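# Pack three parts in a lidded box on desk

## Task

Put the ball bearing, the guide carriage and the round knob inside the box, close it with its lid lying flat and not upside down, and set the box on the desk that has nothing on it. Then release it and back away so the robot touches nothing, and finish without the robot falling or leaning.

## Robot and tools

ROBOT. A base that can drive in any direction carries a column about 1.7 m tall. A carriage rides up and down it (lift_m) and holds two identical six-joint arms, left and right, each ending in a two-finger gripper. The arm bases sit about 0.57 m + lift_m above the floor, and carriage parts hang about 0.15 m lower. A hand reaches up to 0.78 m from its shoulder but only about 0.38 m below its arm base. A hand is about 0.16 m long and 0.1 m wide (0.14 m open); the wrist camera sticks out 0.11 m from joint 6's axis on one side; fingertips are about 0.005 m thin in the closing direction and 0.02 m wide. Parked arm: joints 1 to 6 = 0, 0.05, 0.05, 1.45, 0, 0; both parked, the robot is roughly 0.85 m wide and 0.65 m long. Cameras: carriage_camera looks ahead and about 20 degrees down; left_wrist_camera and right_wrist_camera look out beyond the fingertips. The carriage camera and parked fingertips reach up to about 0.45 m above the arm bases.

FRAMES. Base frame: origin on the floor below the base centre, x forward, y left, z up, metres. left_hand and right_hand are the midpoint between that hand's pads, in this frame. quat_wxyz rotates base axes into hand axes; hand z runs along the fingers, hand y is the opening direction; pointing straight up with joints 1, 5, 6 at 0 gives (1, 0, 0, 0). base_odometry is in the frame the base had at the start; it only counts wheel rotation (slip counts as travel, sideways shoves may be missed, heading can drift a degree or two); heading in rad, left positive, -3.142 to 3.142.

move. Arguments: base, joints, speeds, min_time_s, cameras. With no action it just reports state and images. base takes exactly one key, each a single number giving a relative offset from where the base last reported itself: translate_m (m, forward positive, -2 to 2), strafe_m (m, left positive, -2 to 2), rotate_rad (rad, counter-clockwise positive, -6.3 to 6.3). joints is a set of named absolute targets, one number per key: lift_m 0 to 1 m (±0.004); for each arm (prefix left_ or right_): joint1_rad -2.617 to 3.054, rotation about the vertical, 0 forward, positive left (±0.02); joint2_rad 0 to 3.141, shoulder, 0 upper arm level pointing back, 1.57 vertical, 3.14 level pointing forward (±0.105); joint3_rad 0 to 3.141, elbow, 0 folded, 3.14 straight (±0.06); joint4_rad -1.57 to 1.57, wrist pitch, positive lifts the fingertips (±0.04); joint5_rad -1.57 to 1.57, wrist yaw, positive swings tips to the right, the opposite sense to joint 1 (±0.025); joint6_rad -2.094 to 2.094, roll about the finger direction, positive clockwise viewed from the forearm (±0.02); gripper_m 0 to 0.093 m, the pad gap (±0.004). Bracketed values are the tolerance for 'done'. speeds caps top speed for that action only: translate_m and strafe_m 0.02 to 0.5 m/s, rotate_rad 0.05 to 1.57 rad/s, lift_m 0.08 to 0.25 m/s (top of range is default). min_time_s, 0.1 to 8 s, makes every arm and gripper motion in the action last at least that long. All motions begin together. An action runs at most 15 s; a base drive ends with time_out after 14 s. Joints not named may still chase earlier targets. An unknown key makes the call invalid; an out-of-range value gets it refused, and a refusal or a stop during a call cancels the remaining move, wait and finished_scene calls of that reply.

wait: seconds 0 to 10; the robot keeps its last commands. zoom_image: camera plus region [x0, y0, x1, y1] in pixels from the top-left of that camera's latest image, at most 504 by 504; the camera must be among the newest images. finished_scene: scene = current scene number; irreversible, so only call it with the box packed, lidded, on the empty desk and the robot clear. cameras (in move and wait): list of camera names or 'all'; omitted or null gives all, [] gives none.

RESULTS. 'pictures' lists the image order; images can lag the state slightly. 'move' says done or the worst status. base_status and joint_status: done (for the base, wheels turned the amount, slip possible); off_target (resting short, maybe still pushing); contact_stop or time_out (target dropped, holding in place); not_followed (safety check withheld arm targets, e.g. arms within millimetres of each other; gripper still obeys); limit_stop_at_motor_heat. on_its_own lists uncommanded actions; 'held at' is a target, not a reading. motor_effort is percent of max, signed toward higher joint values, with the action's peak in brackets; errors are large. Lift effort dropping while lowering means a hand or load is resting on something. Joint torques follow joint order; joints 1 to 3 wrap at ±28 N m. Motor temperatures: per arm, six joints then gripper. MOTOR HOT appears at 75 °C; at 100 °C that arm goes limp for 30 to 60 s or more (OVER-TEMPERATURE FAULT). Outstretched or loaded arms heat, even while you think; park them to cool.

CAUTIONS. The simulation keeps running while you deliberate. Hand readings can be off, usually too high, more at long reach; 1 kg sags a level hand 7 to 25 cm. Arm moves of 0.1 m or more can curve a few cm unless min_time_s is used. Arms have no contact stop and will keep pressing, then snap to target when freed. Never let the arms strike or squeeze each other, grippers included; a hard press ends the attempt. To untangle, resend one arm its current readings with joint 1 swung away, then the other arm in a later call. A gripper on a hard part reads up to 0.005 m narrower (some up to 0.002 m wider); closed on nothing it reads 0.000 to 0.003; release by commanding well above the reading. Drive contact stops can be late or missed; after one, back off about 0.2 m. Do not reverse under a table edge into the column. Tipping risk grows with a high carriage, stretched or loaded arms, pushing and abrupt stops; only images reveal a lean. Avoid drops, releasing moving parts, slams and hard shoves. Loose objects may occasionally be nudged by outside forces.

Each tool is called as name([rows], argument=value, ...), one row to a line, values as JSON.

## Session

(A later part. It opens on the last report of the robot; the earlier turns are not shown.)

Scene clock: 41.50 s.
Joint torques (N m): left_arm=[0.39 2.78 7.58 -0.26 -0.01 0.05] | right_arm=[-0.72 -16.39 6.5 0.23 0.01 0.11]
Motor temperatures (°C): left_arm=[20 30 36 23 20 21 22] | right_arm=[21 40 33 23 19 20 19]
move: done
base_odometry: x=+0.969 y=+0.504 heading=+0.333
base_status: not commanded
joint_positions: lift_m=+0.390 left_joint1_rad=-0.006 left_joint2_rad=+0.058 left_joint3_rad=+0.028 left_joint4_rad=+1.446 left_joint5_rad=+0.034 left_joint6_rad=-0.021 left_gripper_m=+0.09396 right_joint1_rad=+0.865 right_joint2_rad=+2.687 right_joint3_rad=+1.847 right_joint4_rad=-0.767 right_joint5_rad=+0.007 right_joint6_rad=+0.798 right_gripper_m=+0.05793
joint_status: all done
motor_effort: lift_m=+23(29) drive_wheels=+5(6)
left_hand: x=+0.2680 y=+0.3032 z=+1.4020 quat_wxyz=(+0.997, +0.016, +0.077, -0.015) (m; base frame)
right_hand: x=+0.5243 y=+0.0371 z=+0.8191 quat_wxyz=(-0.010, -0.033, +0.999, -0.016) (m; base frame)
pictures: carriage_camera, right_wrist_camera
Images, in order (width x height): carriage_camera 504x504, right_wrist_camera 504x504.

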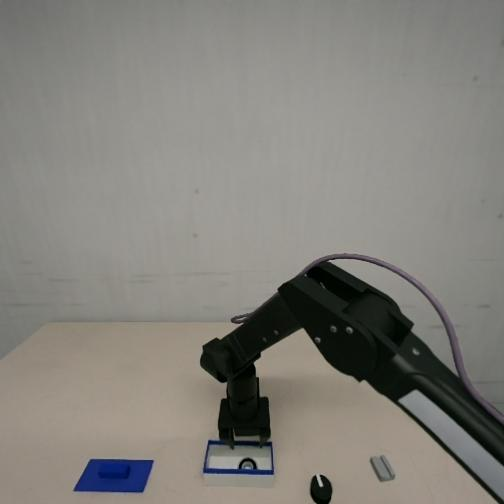

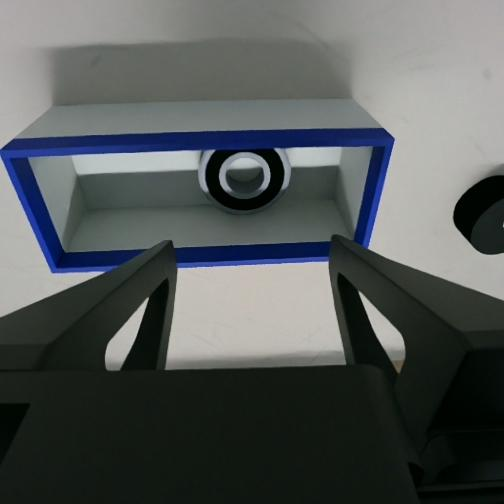

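move(joints={"right_gripper_m":0.0,"right_joint1_rad": 0.925, "right_joint2_rad": 2.756, "right_joint3_rad": 2.132, "right_joint4_rad": -0.944,"right_joint6_rad": 0.86}, min_time_s=1.5, cameras=["right_wrist_camera"])

move(joints={"lift_m":0.34}, cameras=["right_wrist_camera","carriage_camera"])

zoom_image(camera="carriage_camera", region=[180, 384, 300, 504])

Scene clock: 44.10 s.
Joint torques (N m): left_arm=[0.43 2.77 7.57 -0.21 -0.02 0.04] | right_arm=[0.47 -15.25 8.66 0.15 0.01 0.11]
Motor temperatures (°C): left_arm=[20 30 36 23 20 21 22] | right_arm=[21 41 34 23 19 20 19]
move: done
base_odometry: x=+0.969 y=+0.504 heading=+0.333
base_status: not commanded
joint_positions: lift_m=+0.390 left_joint1_rad=-0.006 left_joint2_rad=+0.058 left_joint3_rad=+0.028 left_joint4_rad=+1.446 left_joint5_rad=+0.034 left_joint6_rad=-0.021 left_gripper_m=+0.09396 right_joint1_rad=+0.918 right_joint2_rad=+2.754 right_joint3_rad=+2.101 right_joint4_rad=-0.934 right_joint5_rad=+0.007 right_joint6_rad=+0.852 right_gripper_m=+0.00113
joint_status: all done
motor_effort: lift_m=+23(23) drive_wheels=+3(6)
left_hand: x=+0.2680 y=+0.3032 z=+1.4020 quat_wxyz=(+0.997, +0.016, +0.077, -0.015) (m; base frame)
right_hand: x=+0.5263 y=+0.0802 z=+0.8436 quat_wxyz=(-0.003, -0.033, +0.999, -0.009) (m; base frame)
pictures: right_wrist_camera
Images, in order (width x height): right_wrist_camera 504x504.

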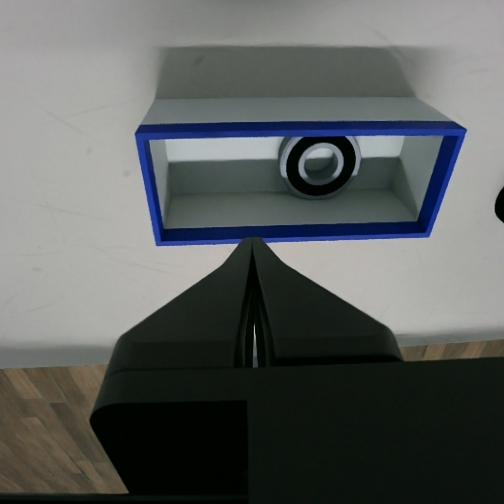

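Scene clock: 44.83 s.
Joint torques (N m): left_arm=[0.32 2.81 7.49 -0.28 0.05 0.02] | right_arm=[0.46 -17.24 7.65 0.17 0.03 0.11]
Motor temperatures (°C): left_arm=[20 30 36 23 20 21 22] | right_arm=[21 42 34 23 19 20 19]
move: done
base_odometry: x=+0.969 y=+0.504 heading=+0.333
base_status: not commanded
joint_positions: lift_m=+0.340 left_joint1_rad=-0.006 left_joint2_rad=+0.058 left_joint3_rad=+0.028 left_joint4_rad=+1.446 left_joint5_rad=+0.034 left_joint6_rad=-0.021 left_gripper_m=+0.09396 right_joint1_rad=+0.918 right_joint2_rad=+2.775 right_joint3_rad=+2.111 right_joint4_rad=-0.941 right_joint5_rad=+0.007 right_joint6_rad=+0.853 right_gripper_m=+0.00111
joint_status: all done
motor_effort: lift_m=+17(20) drive_wheels=+5(5)
left_hand: x=+0.2680 y=+0.3032 z=+1.3527 quat_wxyz=(+0.997, +0.016, +0.077, -0.015) (m; base frame)
right_hand: x=+0.5245 y=+0.0778 z=+0.7873 quat_wxyz=(-0.008, -0.033, +0.999, -0.015) (m; base frame)
pictures: carriage_camera, right_wrist_camera
Images, in order (width x height): carriage_camera 504x504, right_wrist_camera 504x504.

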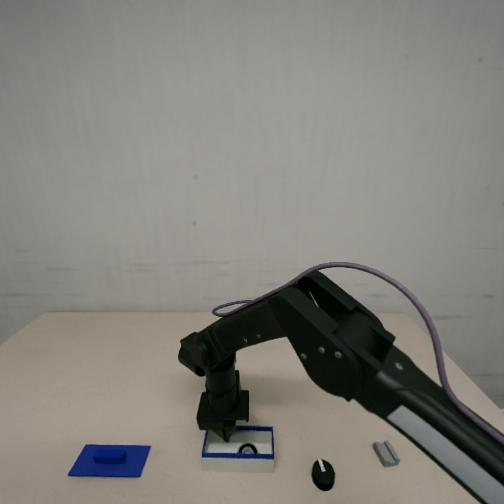

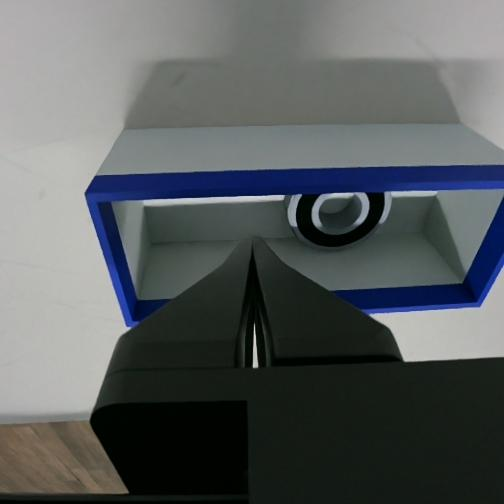

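Scaled by 4.200 from the camera's 504x504 image, which has a finer 720x720 frame.

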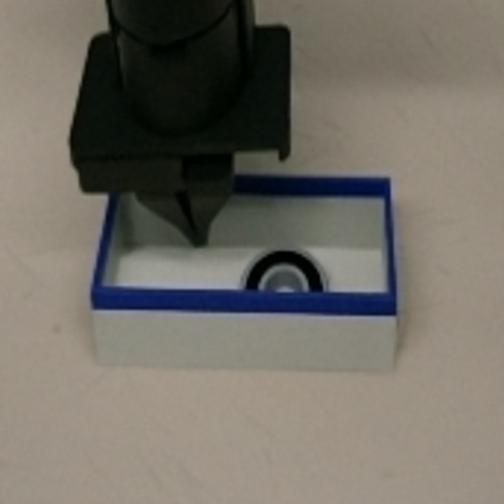

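move(joints={"lift_m":0.307}, speeds={"lift_m":0.1}, cameras=["right_wrist_camera"])

move(base={"strafe_m": -0.018}, speeds={"strafe_m": 0.03}, cameras=["right_wrist_camera"])

move(joints={"lift_m":0.39}, cameras=["right_wrist_camera","carriage_camera"])

Scene clock: 45.90 s.
Joint torques (N m): left_arm=[0.29 2.65 7.57 -0.26 -0.01 0.02] | right_arm=[0.43 -17.24 7.49 0.17 0.02 0.11]
Motor temperatures (°C): left_arm=[20 30 36 23 20 21 22] | right_arm=[21 42 34 23 19 20 19]
move: done
base_odometry: x=+0.969 y=+0.504 heading=+0.333
base_status: not commanded
joint_positions: lift_m=+0.307 left_joint1_rad=-0.006 left_joint2_rad=+0.058 left_joint3_rad=+0.028 left_joint4_rad=+1.446 left_joint5_rad=+0.034 left_joint6_rad=-0.021 left_gripper_m=+0.09396 right_joint1_rad=+0.918 right_joint2_rad=+2.775 right_joint3_rad=+2.113 right_joint4_rad=-0.943 right_joint5_rad=+0.007 right_joint6_rad=+0.853 right_gripper_m=+0.00111
joint_status: all done
motor_effort: lift_m=+17(18) drive_wheels=-4(5)
left_hand: x=+0.2680 y=+0.3032 z=+1.3197 quat_wxyz=(+0.997, +0.016, +0.077, -0.015) (m; base frame)
right_hand: x=+0.5246 y=+0.0778 z=+0.7543 quat_wxyz=(-0.008, -0.033, +0.999, -0.016) (m; base frame)
pictures: right_wrist_camera
Images, in order (width x height): right_wrist_camera 504x504.

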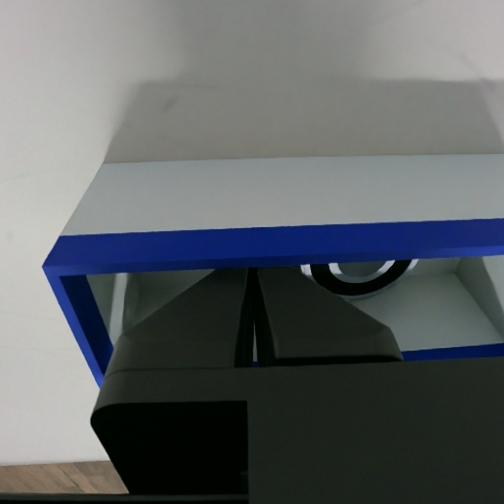

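Scene clock: 46.93 s.
Joint torques (N m): left_arm=[0.32 2.74 7.46 -0.24 0.01 0.04] | right_arm=[0.49 -17.31 7.42 0.19 0.02 0.11]
Motor temperatures (°C): left_arm=[20 30 36 23 20 21 22] | right_arm=[21 43 34 23 19 20 19]
move: done
base_odometry: x=+0.975 y=+0.487 heading=+0.333
base_status: done
joint_positions: lift_m=+0.307 left_joint1_rad=-0.006 left_joint2_rad=+0.058 left_joint3_rad=+0.028 left_joint4_rad=+1.446 left_joint5_rad=+0.035 left_joint6_rad=-0.021 left_gripper_m=+0.09396 right_joint1_rad=+0.919 right_joint2_rad=+2.775 right_joint3_rad=+2.113 right_joint4_rad=-0.943 right_joint5_rad=+0.007 right_joint6_rad=+0.853 right_gripper_m=+0.00111
joint_status: not commanded
motor_effort: lift_m=+17(17) drive_wheels=-5(11)
left_hand: x=+0.2680 y=+0.3032 z=+1.3197 quat_wxyz=(+0.997, +0.017, +0.077, -0.015) (m; base frame)
right_hand: x=+0.5244 y=+0.0779 z=+0.7543 quat_wxyz=(-0.008, -0.033, +0.999, -0.016) (m; base frame)
pictures: right_wrist_camera
Images, in order (width x height): right_wrist_camera 504x504.

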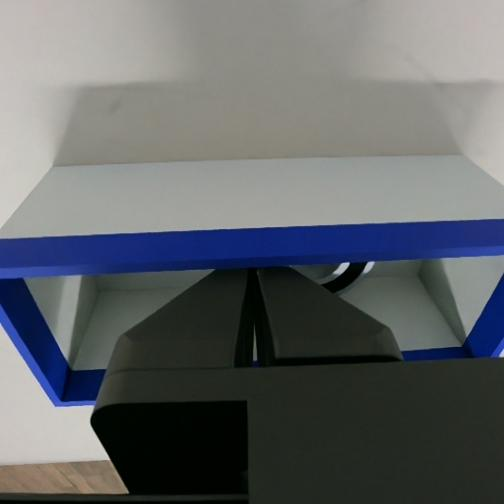

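Scene clock: 47.80 s.
Joint torques (N m): left_arm=[0.25 2.77 7.57 -0.25 0 0] | right_arm=[0.46 -17.58 7.43 0.19 0.02 0.11]
Motor temperatures (°C): left_arm=[20 30 36 22 20 21 22] | right_arm=[21 43 34 22 19 20 19]
move: done
base_odometry: x=+0.975 y=+0.487 heading=+0.333
base_status: not commanded
joint_positions: lift_m=+0.390 left_joint1_rad=-0.006 left_joint2_rad=+0.058 left_joint3_rad=+0.028 left_joint4_rad=+1.446 left_joint5_rad=+0.035 left_joint6_rad=-0.021 left_gripper_m=+0.09396 right_joint1_rad=+0.919 right_joint2_rad=+2.777 right_joint3_rad=+2.113 right_joint4_rad=-0.944 right_joint5_rad=+0.007 right_joint6_rad=+0.853 right_gripper_m=+0.00111
joint_status: all done
motor_effort: lift_m=+23(29) drive_wheels=-4(5)
left_hand: x=+0.2680 y=+0.3032 z=+1.4020 quat_wxyz=(+0.997, +0.017, +0.077, -0.015) (m; base frame)
right_hand: x=+0.5239 y=+0.0773 z=+0.8360 quat_wxyz=(-0.009, -0.033, +0.999, -0.017) (m; base frame)
pictures: carriage_camera, right_wrist_camera
Images, in order (width x height): carriage_camera 504x504, right_wrist_camera 504x504.

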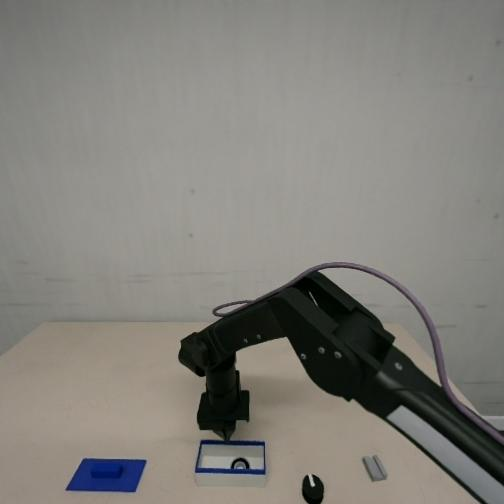

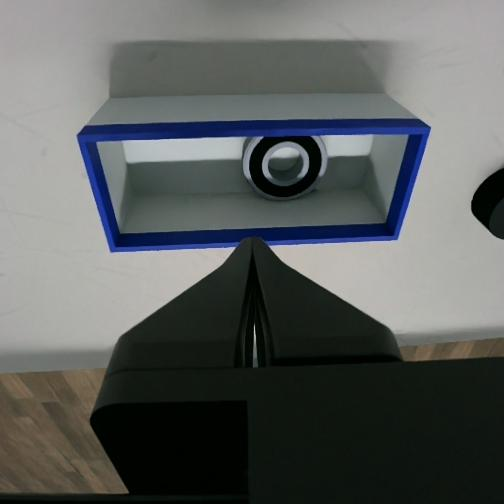

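move(joints={"lift_m":0.307}, cameras=[])

move(base={"strafe_m": -0.011}, speeds={"strafe_m": 0.03}, cameras=["right_wrist_camera"])

move(joints={"lift_m":0.39}, cameras=["right_wrist_camera","carriage_camera"])

Scene clock: 49.10 s.
Joint torques (N m): left_arm=[0.21 2.86 7.6 -0.25 -0.01 0.04] | right_arm=[0.46 -17.44 7.3 0.2 0.02 0.11]
Motor temperatures (°C): left_arm=[20 30 36 22 20 21 22] | right_arm=[21 44 34 22 19 20 19]
move: done
base_odometry: x=+0.975 y=+0.487 heading=+0.333
base_status: not commanded
joint_positions: lift_m=+0.307 left_joint1_rad=-0.006 left_joint2_rad=+0.058 left_joint3_rad=+0.028 left_joint4_rad=+1.446 left_joint5_rad=+0.035 left_joint6_rad=-0.021 left_gripper_m=+0.09396 right_joint1_rad=+0.919 right_joint2_rad=+2.777 right_joint3_rad=+2.115 right_joint4_rad=-0.944 right_joint5_rad=+0.007 right_joint6_rad=+0.853 right_gripper_m=+0.00111
joint_status: all done
motor_effort: lift_m=+17(21) drive_wheels=+4(4)
left_hand: x=+0.2680 y=+0.3032 z=+1.3198 quat_wxyz=(+0.997, +0.017, +0.077, -0.015) (m; base frame)
right_hand: x=+0.5243 y=+0.0778 z=+0.7542 quat_wxyz=(-0.008, -0.033, +0.999, -0.016) (m; base frame)
pictures: none
No camera images: "cameras" was empty.

Scene clock: 49.97 s.
Joint torques (N m): left_arm=[0.34 2.89 7.38 -0.28 -0.04 0.08] | right_arm=[0.42 -17.47 7.28 0.19 0.02 0.11]
Motor temperatures (°C): left_arm=[20 30 36 22 20 21 22] | right_arm=[21 45 34 22 19 20 20]
move: done
base_odometry: x=+0.979 y=+0.477 heading=+0.333
base_status: done
joint_positions: lift_m=+0.307 left_joint1_rad=-0.006 left_joint2_rad=+0.058 left_joint3_rad=+0.028 left_joint4_rad=+1.446 left_joint5_rad=+0.035 left_joint6_rad=-0.021 left_gripper_m=+0.09396 right_joint1_rad=+0.919 right_joint2_rad=+2.777 right_joint3_rad=+2.115 right_joint4_rad=-0.944 right_joint5_rad=+0.007 right_joint6_rad=+0.853 right_gripper_m=+0.00111
joint_status: not commanded
motor_effort: lift_m=+17(17) drive_wheels=+3(13)
left_hand: x=+0.2680 y=+0.3031 z=+1.3198 quat_wxyz=(+0.997, +0.017, +0.077, -0.015) (m; base frame)
right_hand: x=+0.5243 y=+0.0778 z=+0.7542 quat_wxyz=(-0.008, -0.033, +0.999, -0.016) (m; base frame)
pictures: right_wrist_camera
Images, in order (width x height): right_wrist_camera 504x504.

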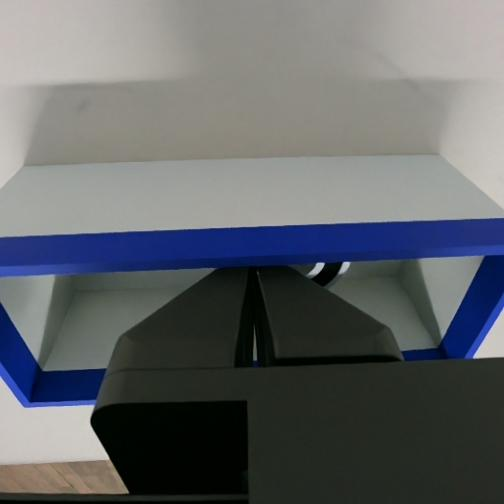

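Scene clock: 50.83 s.
Joint torques (N m): left_arm=[0.28 2.96 7.6 -0.25 0.01 0] | right_arm=[0.39 -17.55 7.34 0.18 0.02 0.11]
Motor temperatures (°C): left_arm=[20 30 36 22 20 21 22] | right_arm=[21 45 34 22 19 20 20]
move: done
base_odometry: x=+0.979 y=+0.477 heading=+0.333
base_status: not commanded
joint_positions: lift_m=+0.390 left_joint1_rad=-0.006 left_joint2_rad=+0.058 left_joint3_rad=+0.028 left_joint4_rad=+1.446 left_joint5_rad=+0.035 left_joint6_rad=-0.021 left_gripper_m=+0.09396 right_joint1_rad=+0.919 right_joint2_rad=+2.778 right_joint3_rad=+2.115 right_joint4_rad=-0.945 right_joint5_rad=+0.007 right_joint6_rad=+0.853 right_gripper_m=+0.00111
joint_status: all done
motor_effort: lift_m=+23(32) drive_wheels=+3(5)
left_hand: x=+0.2680 y=+0.3031 z=+1.4020 quat_wxyz=(+0.997, +0.017, +0.077, -0.015) (m; base frame)
right_hand: x=+0.5240 y=+0.0775 z=+0.8358 quat_wxyz=(-0.009, -0.033, +0.999, -0.017) (m; base frame)
pictures: carriage_camera, right_wrist_camera
Images, in order (width x height): carriage_camera 504x504, right_wrist_camera 504x504.

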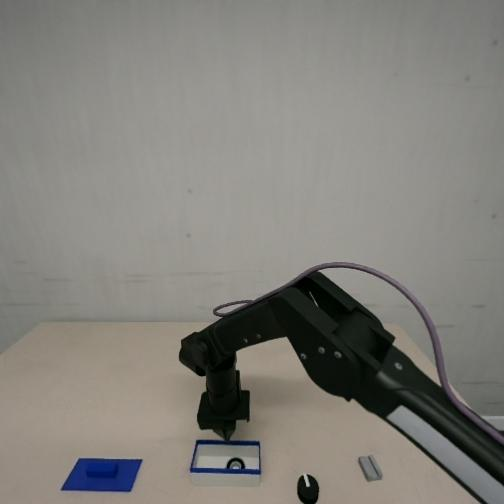

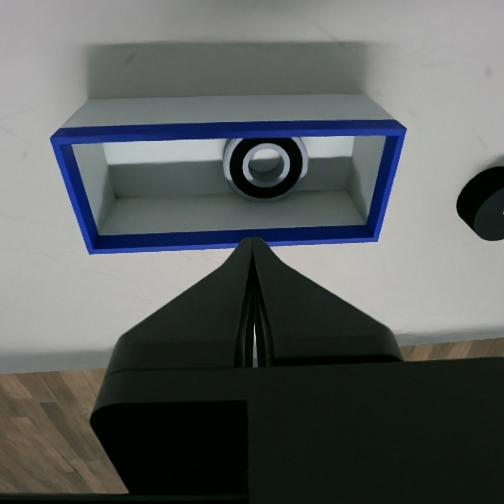

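move(base={"strafe_m": 0.026}, speeds={"strafe_m": 0.1}, cameras=[])

move(joints={"lift_m":0.297}, speeds={"lift_m":0.12}, cameras=[])

move(base={"strafe_m": -0.018}, speeds={"strafe_m": 0.03}, cameras=["right_wrist_camera"])

move(joints={"lift_m":0.39}, cameras=["right_wrist_camera","carriage_camera"])

Scene clock: 52.37 s.
Joint torques (N m): left_arm=[0.42 2.84 7.57 -0.24 -0.01 0] | right_arm=[0.25 -17.58 7.31 0.2 0.02 0.11]
Motor temperatures (°C): left_arm=[20 30 36 22 20 21 22] | right_arm=[21 45 34 22 19 20 20]
move: done
base_odometry: x=+0.970 y=+0.501 heading=+0.333
base_status: done
joint_positions: lift_m=+0.390 left_joint1_rad=-0.006 left_joint2_rad=+0.058 left_joint3_rad=+0.028 left_joint4_rad=+1.446 left_joint5_rad=+0.035 left_joint6_rad=-0.021 left_gripper_m=+0.09396 right_joint1_rad=+0.922 right_joint2_rad=+2.778 right_joint3_rad=+2.115 right_joint4_rad=-0.945 right_joint5_rad=+0.007 right_joint6_rad=+0.853 right_gripper_m=+0.00111
joint_status: not commanded
motor_effort: lift_m=+23(23) drive_wheels=+2(12)
left_hand: x=+0.2680 y=+0.3031 z=+1.4020 quat_wxyz=(+0.997, +0.017, +0.077, -0.015) (m; base frame)
right_hand: x=+0.5229 y=+0.0784 z=+0.8358 quat_wxyz=(-0.009, -0.034, +0.999, -0.017) (m; base frame)
pictures: none
No camera images: "cameras" was empty.

Scene clock: 53.53 s.
Joint torques (N m): left_arm=[0.44 2.73 7.65 -0.23 -0.02 0] | right_arm=[0.18 -17.61 7.15 0.21 0.02 0.1]
Motor temperatures (°C): left_arm=[20 30 36 22 20 21 22] | right_arm=[21 46 34 22 19 20 20]
move: done
base_odometry: x=+0.970 y=+0.501 heading=+0.333
base_status: not commanded
joint_positions: lift_m=+0.297 left_joint1_rad=-0.006 left_joint2_rad=+0.058 left_joint3_rad=+0.028 left_joint4_rad=+1.446 left_joint5_rad=+0.035 left_joint6_rad=-0.021 left_gripper_m=+0.09396 right_joint1_rad=+0.922 right_joint2_rad=+2.777 right_joint3_rad=+2.116 right_joint4_rad=-0.946 right_joint5_rad=+0.007 right_joint6_rad=+0.853 right_gripper_m=+0.00111
joint_status: all done
motor_effort: lift_m=+17(20) drive_wheels=-3(5)
left_hand: x=+0.2680 y=+0.3031 z=+1.3097 quat_wxyz=(+0.997, +0.017, +0.077, -0.015) (m; base frame)
right_hand: x=+0.5229 y=+0.0785 z=+0.7440 quat_wxyz=(-0.009, -0.034, +0.999, -0.016) (m; base frame)
pictures: none
No camera images: "cameras" was empty.

Scene clock: 54.57 s.
Joint torques (N m): left_arm=[0.34 2.86 7.41 -0.23 -0.05 0.01] | right_arm=[0.12 -17.54 7.21 0.2 0.02 0.11]
Motor temperatures (°C): left_arm=[20 30 36 22 20 21 22] | right_arm=[21 46 34 22 19 20 20]
move: done
base_odometry: x=+0.976 y=+0.484 heading=+0.333
base_status: done
joint_positions: lift_m=+0.297 left_joint1_rad=-0.006 left_joint2_rad=+0.058 left_joint3_rad=+0.028 left_joint4_rad=+1.446 left_joint5_rad=+0.035 left_joint6_rad=-0.021 left_gripper_m=+0.09396 right_joint1_rad=+0.922 right_joint2_rad=+2.777 right_joint3_rad=+2.116 right_joint4_rad=-0.946 right_joint5_rad=+0.007 right_joint6_rad=+0.853 right_gripper_m=+0.00111
joint_status: not commanded
motor_effort: lift_m=+17(17) drive_wheels=+3(8)
left_hand: x=+0.2680 y=+0.3031 z=+1.3097 quat_wxyz=(+0.997, +0.017, +0.077, -0.015) (m; base frame)
right_hand: x=+0.5229 y=+0.0785 z=+0.7440 quat_wxyz=(-0.009, -0.034, +0.999, -0.016) (m; base frame)
pictures: right_wrist_camera
Images, in order (width x height): right_wrist_camera 504x504.

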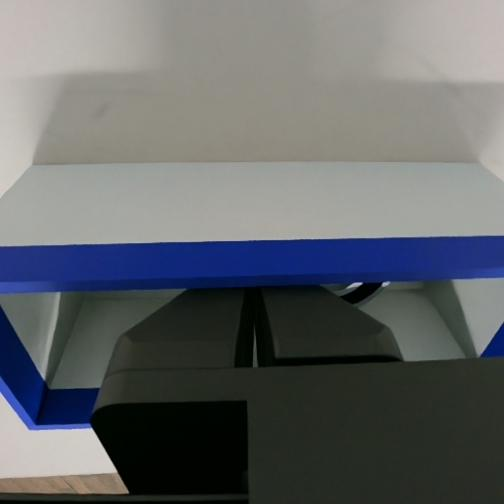

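Scene clock: 55.47 s.
Joint torques (N m): left_arm=[0.32 2.71 7.68 -0.25 0.01 0.02] | right_arm=[0.16 -17.68 7.05 0.18 0.02 0.11]
Motor temperatures (°C): left_arm=[20 30 36 22 20 21 22] | right_arm=[21 46 34 22 19 20 20]
move: done
base_odometry: x=+0.976 y=+0.484 heading=+0.333
base_status: not commanded
joint_positions: lift_m=+0.390 left_joint1_rad=-0.006 left_joint2_rad=+0.058 left_joint3_rad=+0.028 left_joint4_rad=+1.446 left_joint5_rad=+0.035 left_joint6_rad=-0.021 left_gripper_m=+0.09396 right_joint1_rad=+0.922 right_joint2_rad=+2.778 right_joint3_rad=+2.116 right_joint4_rad=-0.946 right_joint5_rad=+0.007 right_joint6_rad=+0.853 right_gripper_m=+0.00111
joint_status: all done
motor_effort: lift_m=+23(30) drive_wheels=+3(4)
left_hand: x=+0.2680 y=+0.3031 z=+1.4021 quat_wxyz=(+0.997, +0.017, +0.077, -0.015) (m; base frame)
right_hand: x=+0.5227 y=+0.0783 z=+0.8358 quat_wxyz=(-0.009, -0.034, +0.999, -0.017) (m; base frame)
pictures: carriage_camera, right_wrist_camera
Images, in order (width x height): carriage_camera 504x504, right_wrist_camera 504x504.

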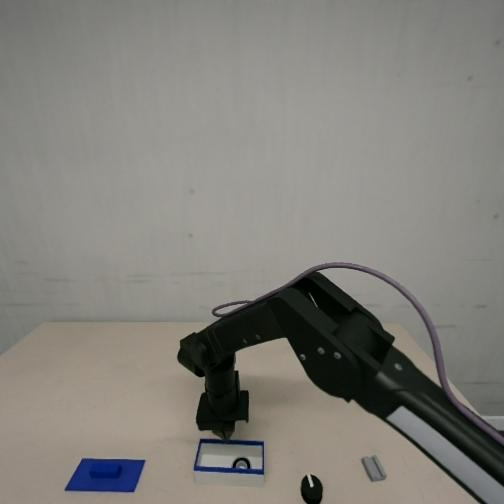

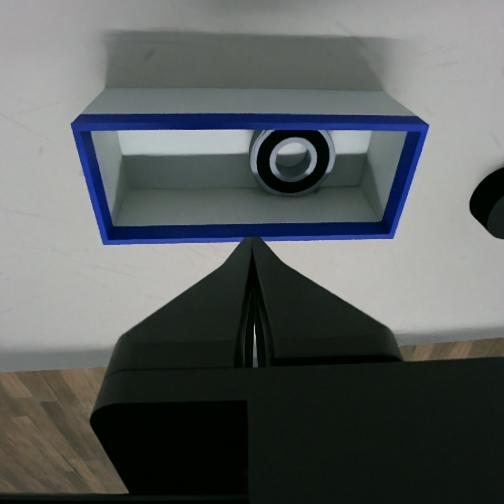

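move(base={"strafe_m": 0.018}, speeds={"strafe_m": 0.1}, joints={"right_gripper_m":0.08, "right_joint1_rad": 0.60, "right_joint2_rad": 2.265, "right_joint3_rad": 1.10, "right_joint4_rad": -0.395, "right_joint6_rad": 0.53}, min_time_s=2, cameras=["right_wrist_camera","carriage_camera"])

Scene clock: 58.60 s.
Joint torques (N m): left_arm=[0.14 2.8 7.54 -0.23 0.01 0.02] | right_arm=[-0.7 -14.74 3.1 0.34 0 -0.06]
Motor temperatures (°C): left_arm=[20 30 36 22 20 21 22] | right_arm=[21 47 34 22 19 20 20]
move: done
base_odometry: x=+0.970 y=+0.501 heading=+0.333
base_status: done
joint_positions: lift_m=+0.390 left_joint1_rad=-0.007 left_joint2_rad=+0.058 left_joint3_rad=+0.028 left_joint4_rad=+1.446 left_joint5_rad=+0.035 left_joint6_rad=-0.021 left_gripper_m=+0.09396 right_joint1_rad=+0.607 right_joint2_rad=+2.306 right_joint3_rad=+1.107 right_joint4_rad=-0.409 right_joint5_rad=+0.007 right_joint6_rad=+0.538 right_gripper_m=+0.07992
joint_status: all done
motor_effort: lift_m=+23(23) drive_wheels=+2(11)
left_hand: x=+0.2680 y=+0.3031 z=+1.4021 quat_wxyz=(+0.997, +0.017, +0.077, -0.015) (m; base frame)
right_hand: x=+0.5012 y=-0.1206 z=+0.8348 quat_wxyz=(-0.014, -0.034, +0.999, -0.013) (m; base frame)
pictures: carriage_camera, right_wrist_camera
Images, in order (width x height): carriage_camera 504x504, right_wrist_camera 504x504.

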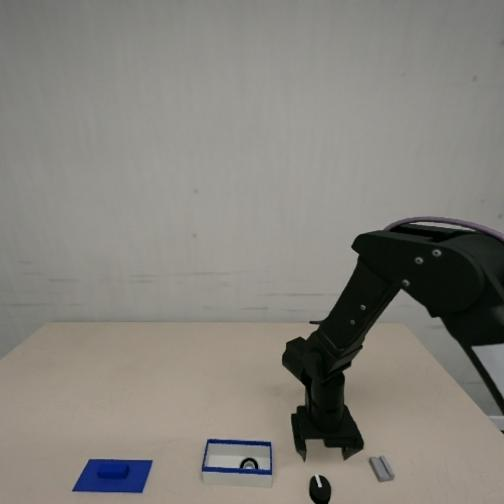

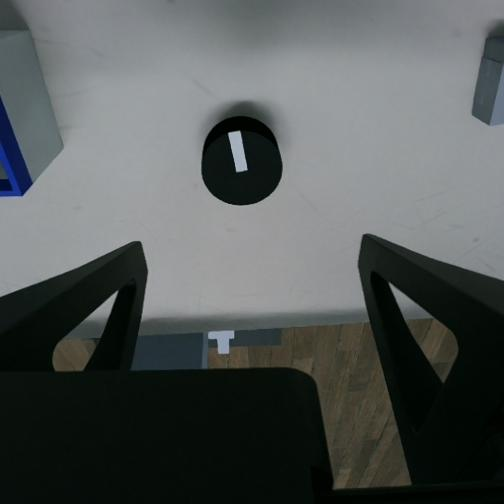

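move(joints={"right_joint1_rad": 0.662, "right_joint2_rad": 2.245, "right_joint3_rad": 1.056, "right_joint4_rad": -0.37, "right_joint6_rad": 0.594,"lift_m":0.345}, min_time_s=1, cameras=["right_wrist_camera"])

Scene clock: 60.57 s.
Joint torques (N m): left_arm=[0.36 2.89 7.47 -0.25 -0.01 0.05] | right_arm=[0.47 -14.61 2.93 0.36 0 0.1]
Motor temperatures (°C): left_arm=[20 30 36 22 20 21 22] | right_arm=[21 47 34 22 19 20 20]
move: done
base_odometry: x=+0.970 y=+0.501 heading=+0.333
base_status: not commanded
joint_positions: lift_m=+0.345 left_joint1_rad=-0.007 left_joint2_rad=+0.058 left_joint3_rad=+0.028 left_joint4_rad=+1.446 left_joint5_rad=+0.035 left_joint6_rad=-0.021 left_gripper_m=+0.09396 right_joint1_rad=+0.655 right_joint2_rad=+2.287 right_joint3_rad=+1.063 right_joint4_rad=-0.382 right_joint5_rad=+0.007 right_joint6_rad=+0.586 right_gripper_m=+0.07992
joint_status: all done
motor_effort: lift_m=+17(18) drive_wheels=-3(5)
left_hand: x=+0.2680 y=+0.3031 z=+1.3577 quat_wxyz=(+0.997, +0.017, +0.077, -0.015) (m; base frame)
right_hand: x=+0.4849 y=-0.1128 z=+0.7902 quat_wxyz=(-0.013, -0.035, +0.999, -0.013) (m; base frame)
pictures: right_wrist_camera
Images, in order (width x height): right_wrist_camera 504x504.

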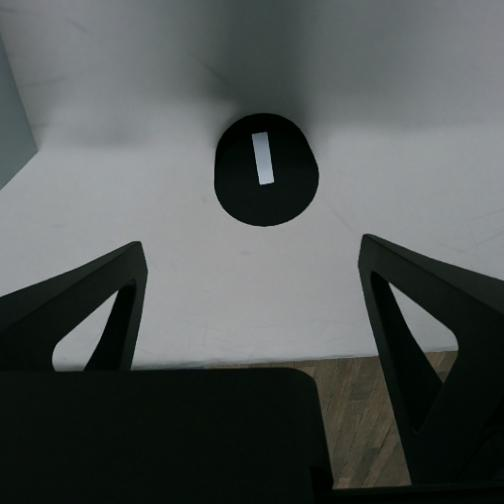

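move(joints={"right_joint1_rad": 0.634,"lift_m":0.302}, cameras=["right_wrist_camera"])

move(joints={"right_gripper_m":0.034,"lift_m":0.3}, min_time_s=1.5, cameras=["right_wrist_camera"])

Scene clock: 61.53 s.
Joint torques (N m): left_arm=[0.51 2.73 7.54 -0.24 0.02 0.03] | right_arm=[-0.65 -12.66 3.44 0.34 0.01 0.11]
Motor temperatures (°C): left_arm=[20 30 37 22 20 21 22] | right_arm=[21 47 33 22 19 20 19]
move: done
base_odometry: x=+0.970 y=+0.501 heading=+0.333
base_status: not commanded
joint_positions: lift_m=+0.302 left_joint1_rad=-0.007 left_joint2_rad=+0.058 left_joint3_rad=+0.028 left_joint4_rad=+1.446 left_joint5_rad=+0.035 left_joint6_rad=-0.021 left_gripper_m=+0.09396 right_joint1_rad=+0.640 right_joint2_rad=+2.267 right_joint3_rad=+1.059 right_joint4_rad=-0.376 right_joint5_rad=+0.007 right_joint6_rad=+0.587 right_gripper_m=+0.07992
joint_status: all done
motor_effort: lift_m=+17(23) drive_wheels=-2(5)
left_hand: x=+0.2680 y=+0.3031 z=+1.3148 quat_wxyz=(+0.997, +0.017, +0.077, -0.015) (m; base frame)
right_hand: x=+0.4916 y=-0.1138 z=+0.7527 quat_wxyz=(-0.004, -0.027, +1.000, -0.007) (m; base frame)
pictures: right_wrist_camera
Images, in order (width x height): right_wrist_camera 504x504.

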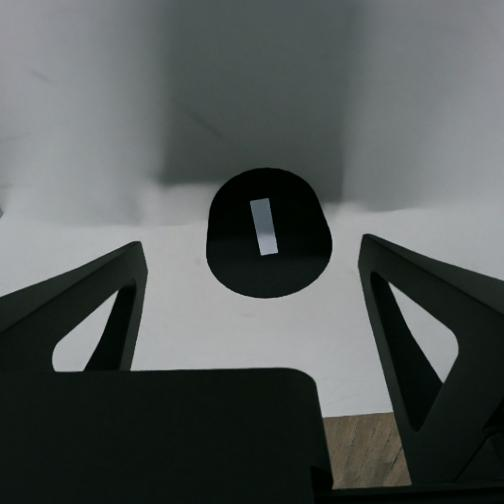

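Scene clock: 63.33 s.
Joint torques (N m): left_arm=[0.25 2.85 7.61 -0.28 -0.01 0.03] | right_arm=[-0.62 -12.66 3.45 0.32 0.01 0.11]
Motor temperatures (°C): left_arm=[20 30 37 22 20 21 22] | right_arm=[21 47 33 22 19 20 19]
move: off_target
base_odometry: x=+0.970 y=+0.501 heading=+0.333
base_status: not commanded
joint_positions: lift_m=+0.300 left_joint1_rad=-0.007 left_joint2_rad=+0.058 left_joint3_rad=+0.028 left_joint4_rad=+1.446 left_joint5_rad=+0.035 left_joint6_rad=-0.021 left_gripper_m=+0.09396 right_joint1_rad=+0.640 right_joint2_rad=+2.267 right_joint3_rad=+1.059 right_joint4_rad=-0.374 right_joint5_rad=+0.007 right_joint6_rad=+0.587 right_gripper_m=+0.04341
joint_status: right_gripper_m off_target (ended at +0.04343, target +0.03400); the others done
motor_effort: lift_m=+16(17) drive_wheels=-4(5)
left_hand: x=+0.2680 y=+0.3031 z=+1.3128 quat_wxyz=(+0.997, +0.017, +0.077, -0.015) (m; base frame)
right_hand: x=+0.4921 y=-0.1135 z=+0.7508 quat_wxyz=(-0.003, -0.027, +1.000, -0.006) (m; base frame)
pictures: right_wrist_camera
Images, in order (width x height): right_wrist_camera 504x504.

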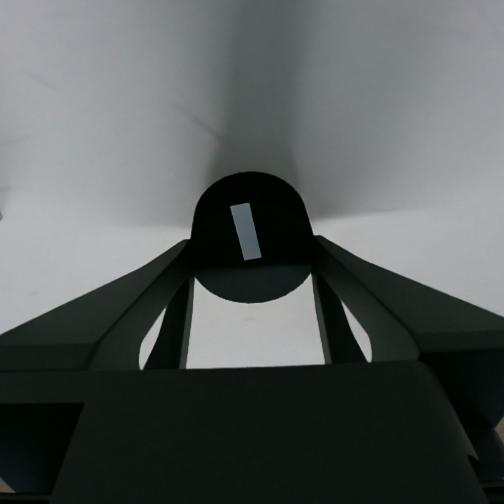

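move(joints={"lift_m":0.395}, cameras=[])

move(joints={"right_joint1_rad": 0.935, "right_joint2_rad": 2.78, "right_joint3_rad": 2.205, "right_joint4_rad": -0.993, "right_joint6_rad": 0.87}, min_time_s=2.5, cameras=["right_wrist_camera"])

move(joints={"lift_m":0.358}, cameras=["right_wrist_camera","carriage_camera"])

zoom_image(camera="carriage_camera", region=[180, 384, 300, 504])

Scene clock: 64.90 s.
Joint torques (N m): left_arm=[0.46 2.66 7.72 -0.25 -0.01 0.01] | right_arm=[-0.64 -12.6 3.6 0.31 0.01 0.1]
Motor temperatures (°C): left_arm=[20 30 37 22 20 21 22] | right_arm=[21 47 33 22 19 20 20]
move: done
base_odometry: x=+0.970 y=+0.501 heading=+0.333
base_status: not commanded
joint_positions: lift_m=+0.395 left_joint1_rad=-0.007 left_joint2_rad=+0.058 left_joint3_rad=+0.028 left_joint4_rad=+1.446 left_joint5_rad=+0.035 left_joint6_rad=-0.021 left_gripper_m=+0.09396 right_joint1_rad=+0.640 right_joint2_rad=+2.267 right_joint3_rad=+1.057 right_joint4_rad=-0.373 right_joint5_rad=+0.007 right_joint6_rad=+0.587 right_gripper_m=+0.04339
joint_status: all done
motor_effort: lift_m=+23(30) drive_wheels=-5(6)
left_hand: x=+0.2680 y=+0.3031 z=+1.4071 quat_wxyz=(+0.997, +0.017, +0.077, -0.015) (m; base frame)
right_hand: x=+0.4917 y=-0.1137 z=+0.8449 quat_wxyz=(-0.003, -0.027, +1.000, -0.006) (m; base frame)
pictures: none
No camera images: "cameras" was empty.

Scene clock: 67.70 s.
Joint torques (N m): left_arm=[0.44 2.85 7.57 -0.26 -0.02 0.03] | right_arm=[0.42 -15.64 8.95 0.12 0.02 0.12]
Motor temperatures (°C): left_arm=[20 30 37 22 20 21 22] | right_arm=[21 47 33 22 19 20 20]
move: done
base_odometry: x=+0.970 y=+0.501 heading=+0.333
base_status: not commanded
joint_positions: lift_m=+0.395 left_joint1_rad=-0.007 left_joint2_rad=+0.058 left_joint3_rad=+0.028 left_joint4_rad=+1.446 left_joint5_rad=+0.035 left_joint6_rad=-0.021 left_gripper_m=+0.09396 right_joint1_rad=+0.929 right_joint2_rad=+2.781 right_joint3_rad=+2.171 right_joint4_rad=-0.982 right_joint5_rad=+0.007 right_joint6_rad=+0.862 right_gripper_m=+0.04339
joint_status: all done
motor_effort: lift_m=+23(23) drive_wheels=-3(6)
left_hand: x=+0.2680 y=+0.3031 z=+1.4071 quat_wxyz=(+0.997, +0.017, +0.077, -0.015) (m; base frame)
right_hand: x=+0.5258 y=+0.0880 z=+0.8525 quat_wxyz=(-0.004, -0.033, +0.999, -0.010) (m; base frame)
pictures: right_wrist_camera
Images, in order (width x height): right_wrist_camera 504x504.

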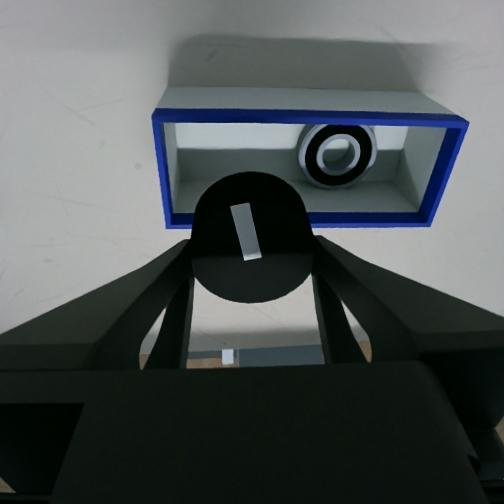

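Scene clock: 68.37 s.
Joint torques (N m): left_arm=[0.32 2.76 7.57 -0.24 0.02 0.02] | right_arm=[0.42 -17.69 7.9 0.15 0.02 0.11]
Motor temperatures (°C): left_arm=[20 30 37 22 20 21 22] | right_arm=[21 47 33 22 19 20 20]
move: done
base_odometry: x=+0.970 y=+0.501 heading=+0.333
base_status: not commanded
joint_positions: lift_m=+0.358 left_joint1_rad=-0.007 left_joint2_rad=+0.058 left_joint3_rad=+0.028 left_joint4_rad=+1.446 left_joint5_rad=+0.035 left_joint6_rad=-0.021 left_gripper_m=+0.09396 right_joint1_rad=+0.929 right_joint2_rad=+2.801 right_joint3_rad=+2.183 right_joint4_rad=-0.990 right_joint5_rad=+0.007 right_joint6_rad=+0.863 right_gripper_m=+0.04339
joint_status: all done
motor_effort: lift_m=+17(21) drive_wheels=-4(5)
left_hand: x=+0.2680 y=+0.3031 z=+1.3707 quat_wxyz=(+0.997, +0.017, +0.077, -0.015) (m; base frame)
right_hand: x=+0.5241 y=+0.0857 z=+0.8094 quat_wxyz=(-0.009, -0.033, +0.999, -0.017) (m; base frame)
pictures: carriage_camera, right_wrist_camera
Images, in order (width x height): carriage_camera 504x504, right_wrist_camera 504x504.

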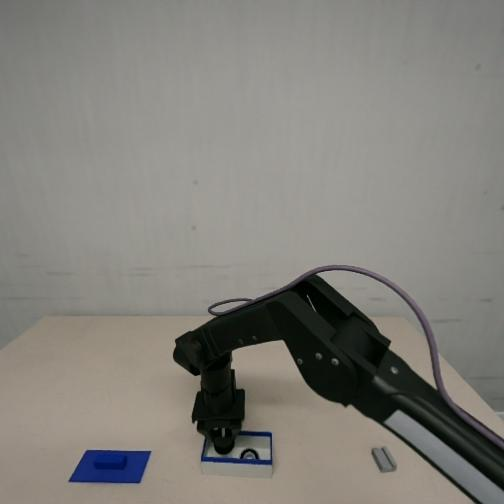

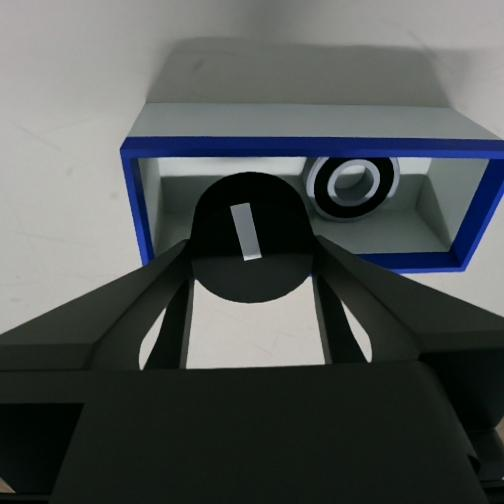

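Scaled by 4.200 from the camera's 504x504 image, which has a finer 720x720 frame.

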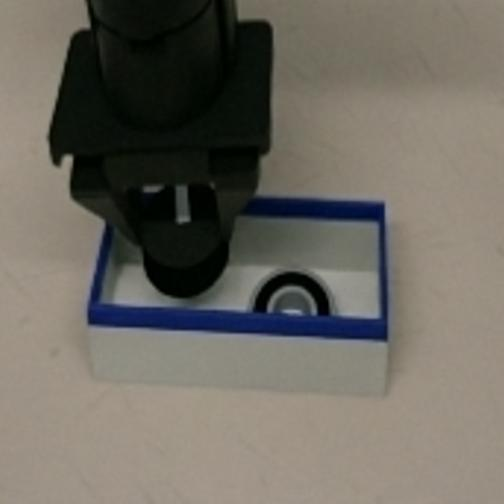

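move(base={"translate_m": 0.004}, speeds={"translate_m": 0.02}, cameras=[])

move(base={"strafe_m": -0.002}, speeds={"strafe_m": 0.02}, joints={"lift_m":0.342}, cameras=["right_wrist_camera","carriage_camera"])

zoom_image(camera="carriage_camera", region=[180, 384, 300, 504])

Scene clock: 69.53 s.
Joint torques (N m): left_arm=[0.44 2.81 7.5 -0.23 -0.04 0.03] | right_arm=[0.31 -17.65 7.82 0.16 0.02 0.11]
Motor temperatures (°C): left_arm=[20 30 37 22 20 21 22] | right_arm=[21 48 33 22 19 20 20]
move: done
base_odometry: x=+0.974 y=+0.503 heading=+0.333
base_status: done
joint_positions: lift_m=+0.358 left_joint1_rad=-0.007 left_joint2_rad=+0.058 left_joint3_rad=+0.028 left_joint4_rad=+1.446 left_joint5_rad=+0.035 left_joint6_rad=-0.021 left_gripper_m=+0.09396 right_joint1_rad=+0.930 right_joint2_rad=+2.801 right_joint3_rad=+2.183 right_joint4_rad=-0.990 right_joint5_rad=+0.007 right_joint6_rad=+0.863 right_gripper_m=+0.04339
joint_status: not commanded
motor_effort: lift_m=+17(17) drive_wheels=-2(10)
left_hand: x=+0.2680 y=+0.3031 z=+1.3707 quat_wxyz=(+0.997, +0.017, +0.077, -0.015) (m; base frame)
right_hand: x=+0.5236 y=+0.0860 z=+0.8094 quat_wxyz=(-0.009, -0.034, +0.999, -0.017) (m; base frame)
pictures: none
No camera images: "cameras" was empty.

Scene clock: 70.07 s.
Joint torques (N m): left_arm=[0.42 2.74 7.49 -0.18 -0.03 0.03] | right_arm=[0.36 -17.47 7.27 0.26 0.03 0.1]
Motor temperatures (°C): left_arm=[20 30 37 22 20 21 22] | right_arm=[21 48 33 22 19 20 20]
move: done
base_odometry: x=+0.975 y=+0.501 heading=+0.333
base_status: done
joint_positions: lift_m=+0.342 left_joint1_rad=-0.006 left_joint2_rad=+0.058 left_joint3_rad=+0.028 left_joint4_rad=+1.446 left_joint5_rad=+0.036 left_joint6_rad=-0.021 left_gripper_m=+0.09396 right_joint1_rad=+0.930 right_joint2_rad=+2.799 right_joint3_rad=+2.189 right_joint4_rad=-0.998 right_joint5_rad=+0.006 right_joint6_rad=+0.864 right_gripper_m=+0.04339
joint_status: all done
motor_effort: lift_m=+17(17) drive_wheels=-5(5)
left_hand: x=+0.2680 y=+0.3030 z=+1.3548 quat_wxyz=(+0.997, +0.017, +0.077, -0.015) (m; base frame)
right_hand: x=+0.5239 y=+0.0867 z=+0.7959 quat_wxyz=(-0.009, -0.033, +0.999, -0.016) (m; base frame)
pictures: carriage_camera, right_wrist_camera
Images, in order (width x height): carriage_camera 504x504, right_wrist_camera 504x504.

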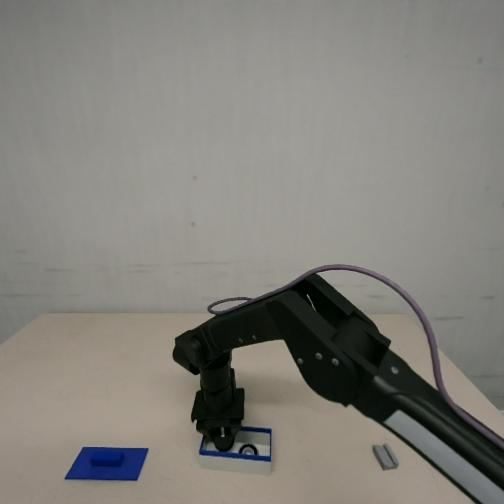

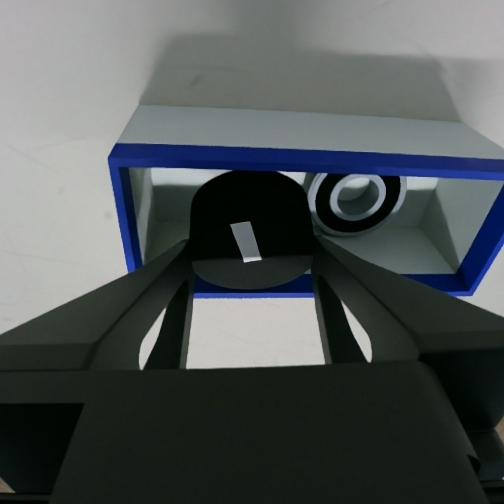

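Scaled by 4.200 from the camera's 504x504 image, which has a finer 720x720 frame.

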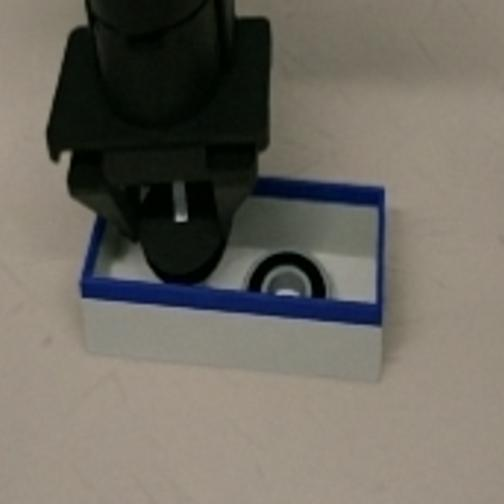

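move(joints={"lift_m":0.395}, speeds={"lift_m":0.1}, cameras=["right_wrist_camera","carriage_camera"])

zoom_image(camera="carriage_camera", region=[180, 384, 300, 504])

Scene clock: 71.77 s.
Joint torques (N m): left_arm=[0.35 2.65 7.56 -0.17 -0.05 0.02] | right_arm=[0.34 -17.8 7.24 0.22 0.03 0.1]
Motor temperatures (°C): left_arm=[20 30 37 22 20 21 22] | right_arm=[21 48 33 22 19 20 20]
move: done
base_odometry: x=+0.975 y=+0.501 heading=+0.333
base_status: not commanded
joint_positions: lift_m=+0.395 left_joint1_rad=-0.006 left_joint2_rad=+0.058 left_joint3_rad=+0.028 left_joint4_rad=+1.446 left_joint5_rad=+0.036 left_joint6_rad=-0.021 left_gripper_m=+0.09396 right_joint1_rad=+0.930 right_joint2_rad=+2.801 right_joint3_rad=+2.189 right_joint4_rad=-0.996 right_joint5_rad=+0.006 right_joint6_rad=+0.864 right_gripper_m=+0.04339
joint_status: all done
motor_effort: lift_m=+23(28) drive_wheels=+3(4)
left_hand: x=+0.2680 y=+0.3029 z=+1.4071 quat_wxyz=(+0.997, +0.017, +0.077, -0.015) (m; base frame)
right_hand: x=+0.5238 y=+0.0866 z=+0.8469 quat_wxyz=(-0.009, -0.033, +0.999, -0.016) (m; base frame)
pictures: carriage_camera, right_wrist_camera
Images, in order (width x height): carriage_camera 504x504, right_wrist_camera 504x504.

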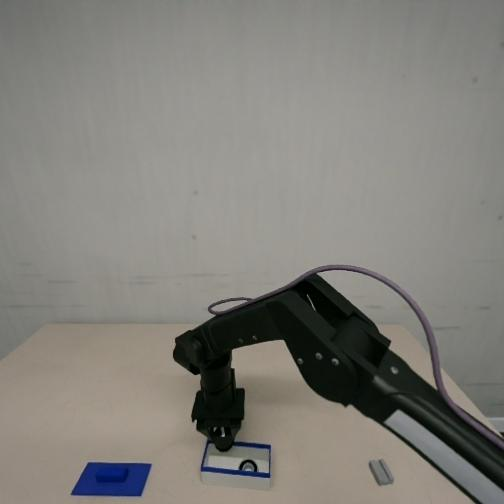

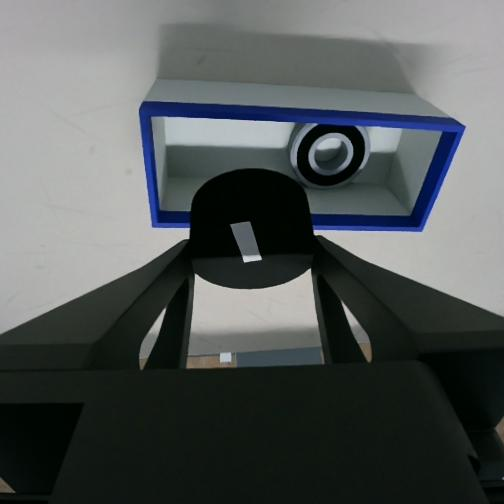

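Scaled by 4.200 from the camera's 504x504 image, which has a finer 720x720 frame.

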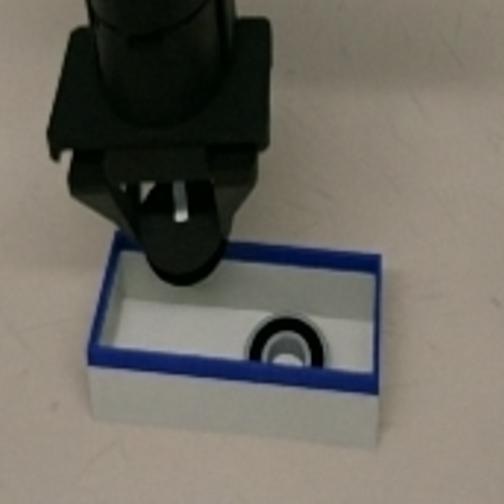

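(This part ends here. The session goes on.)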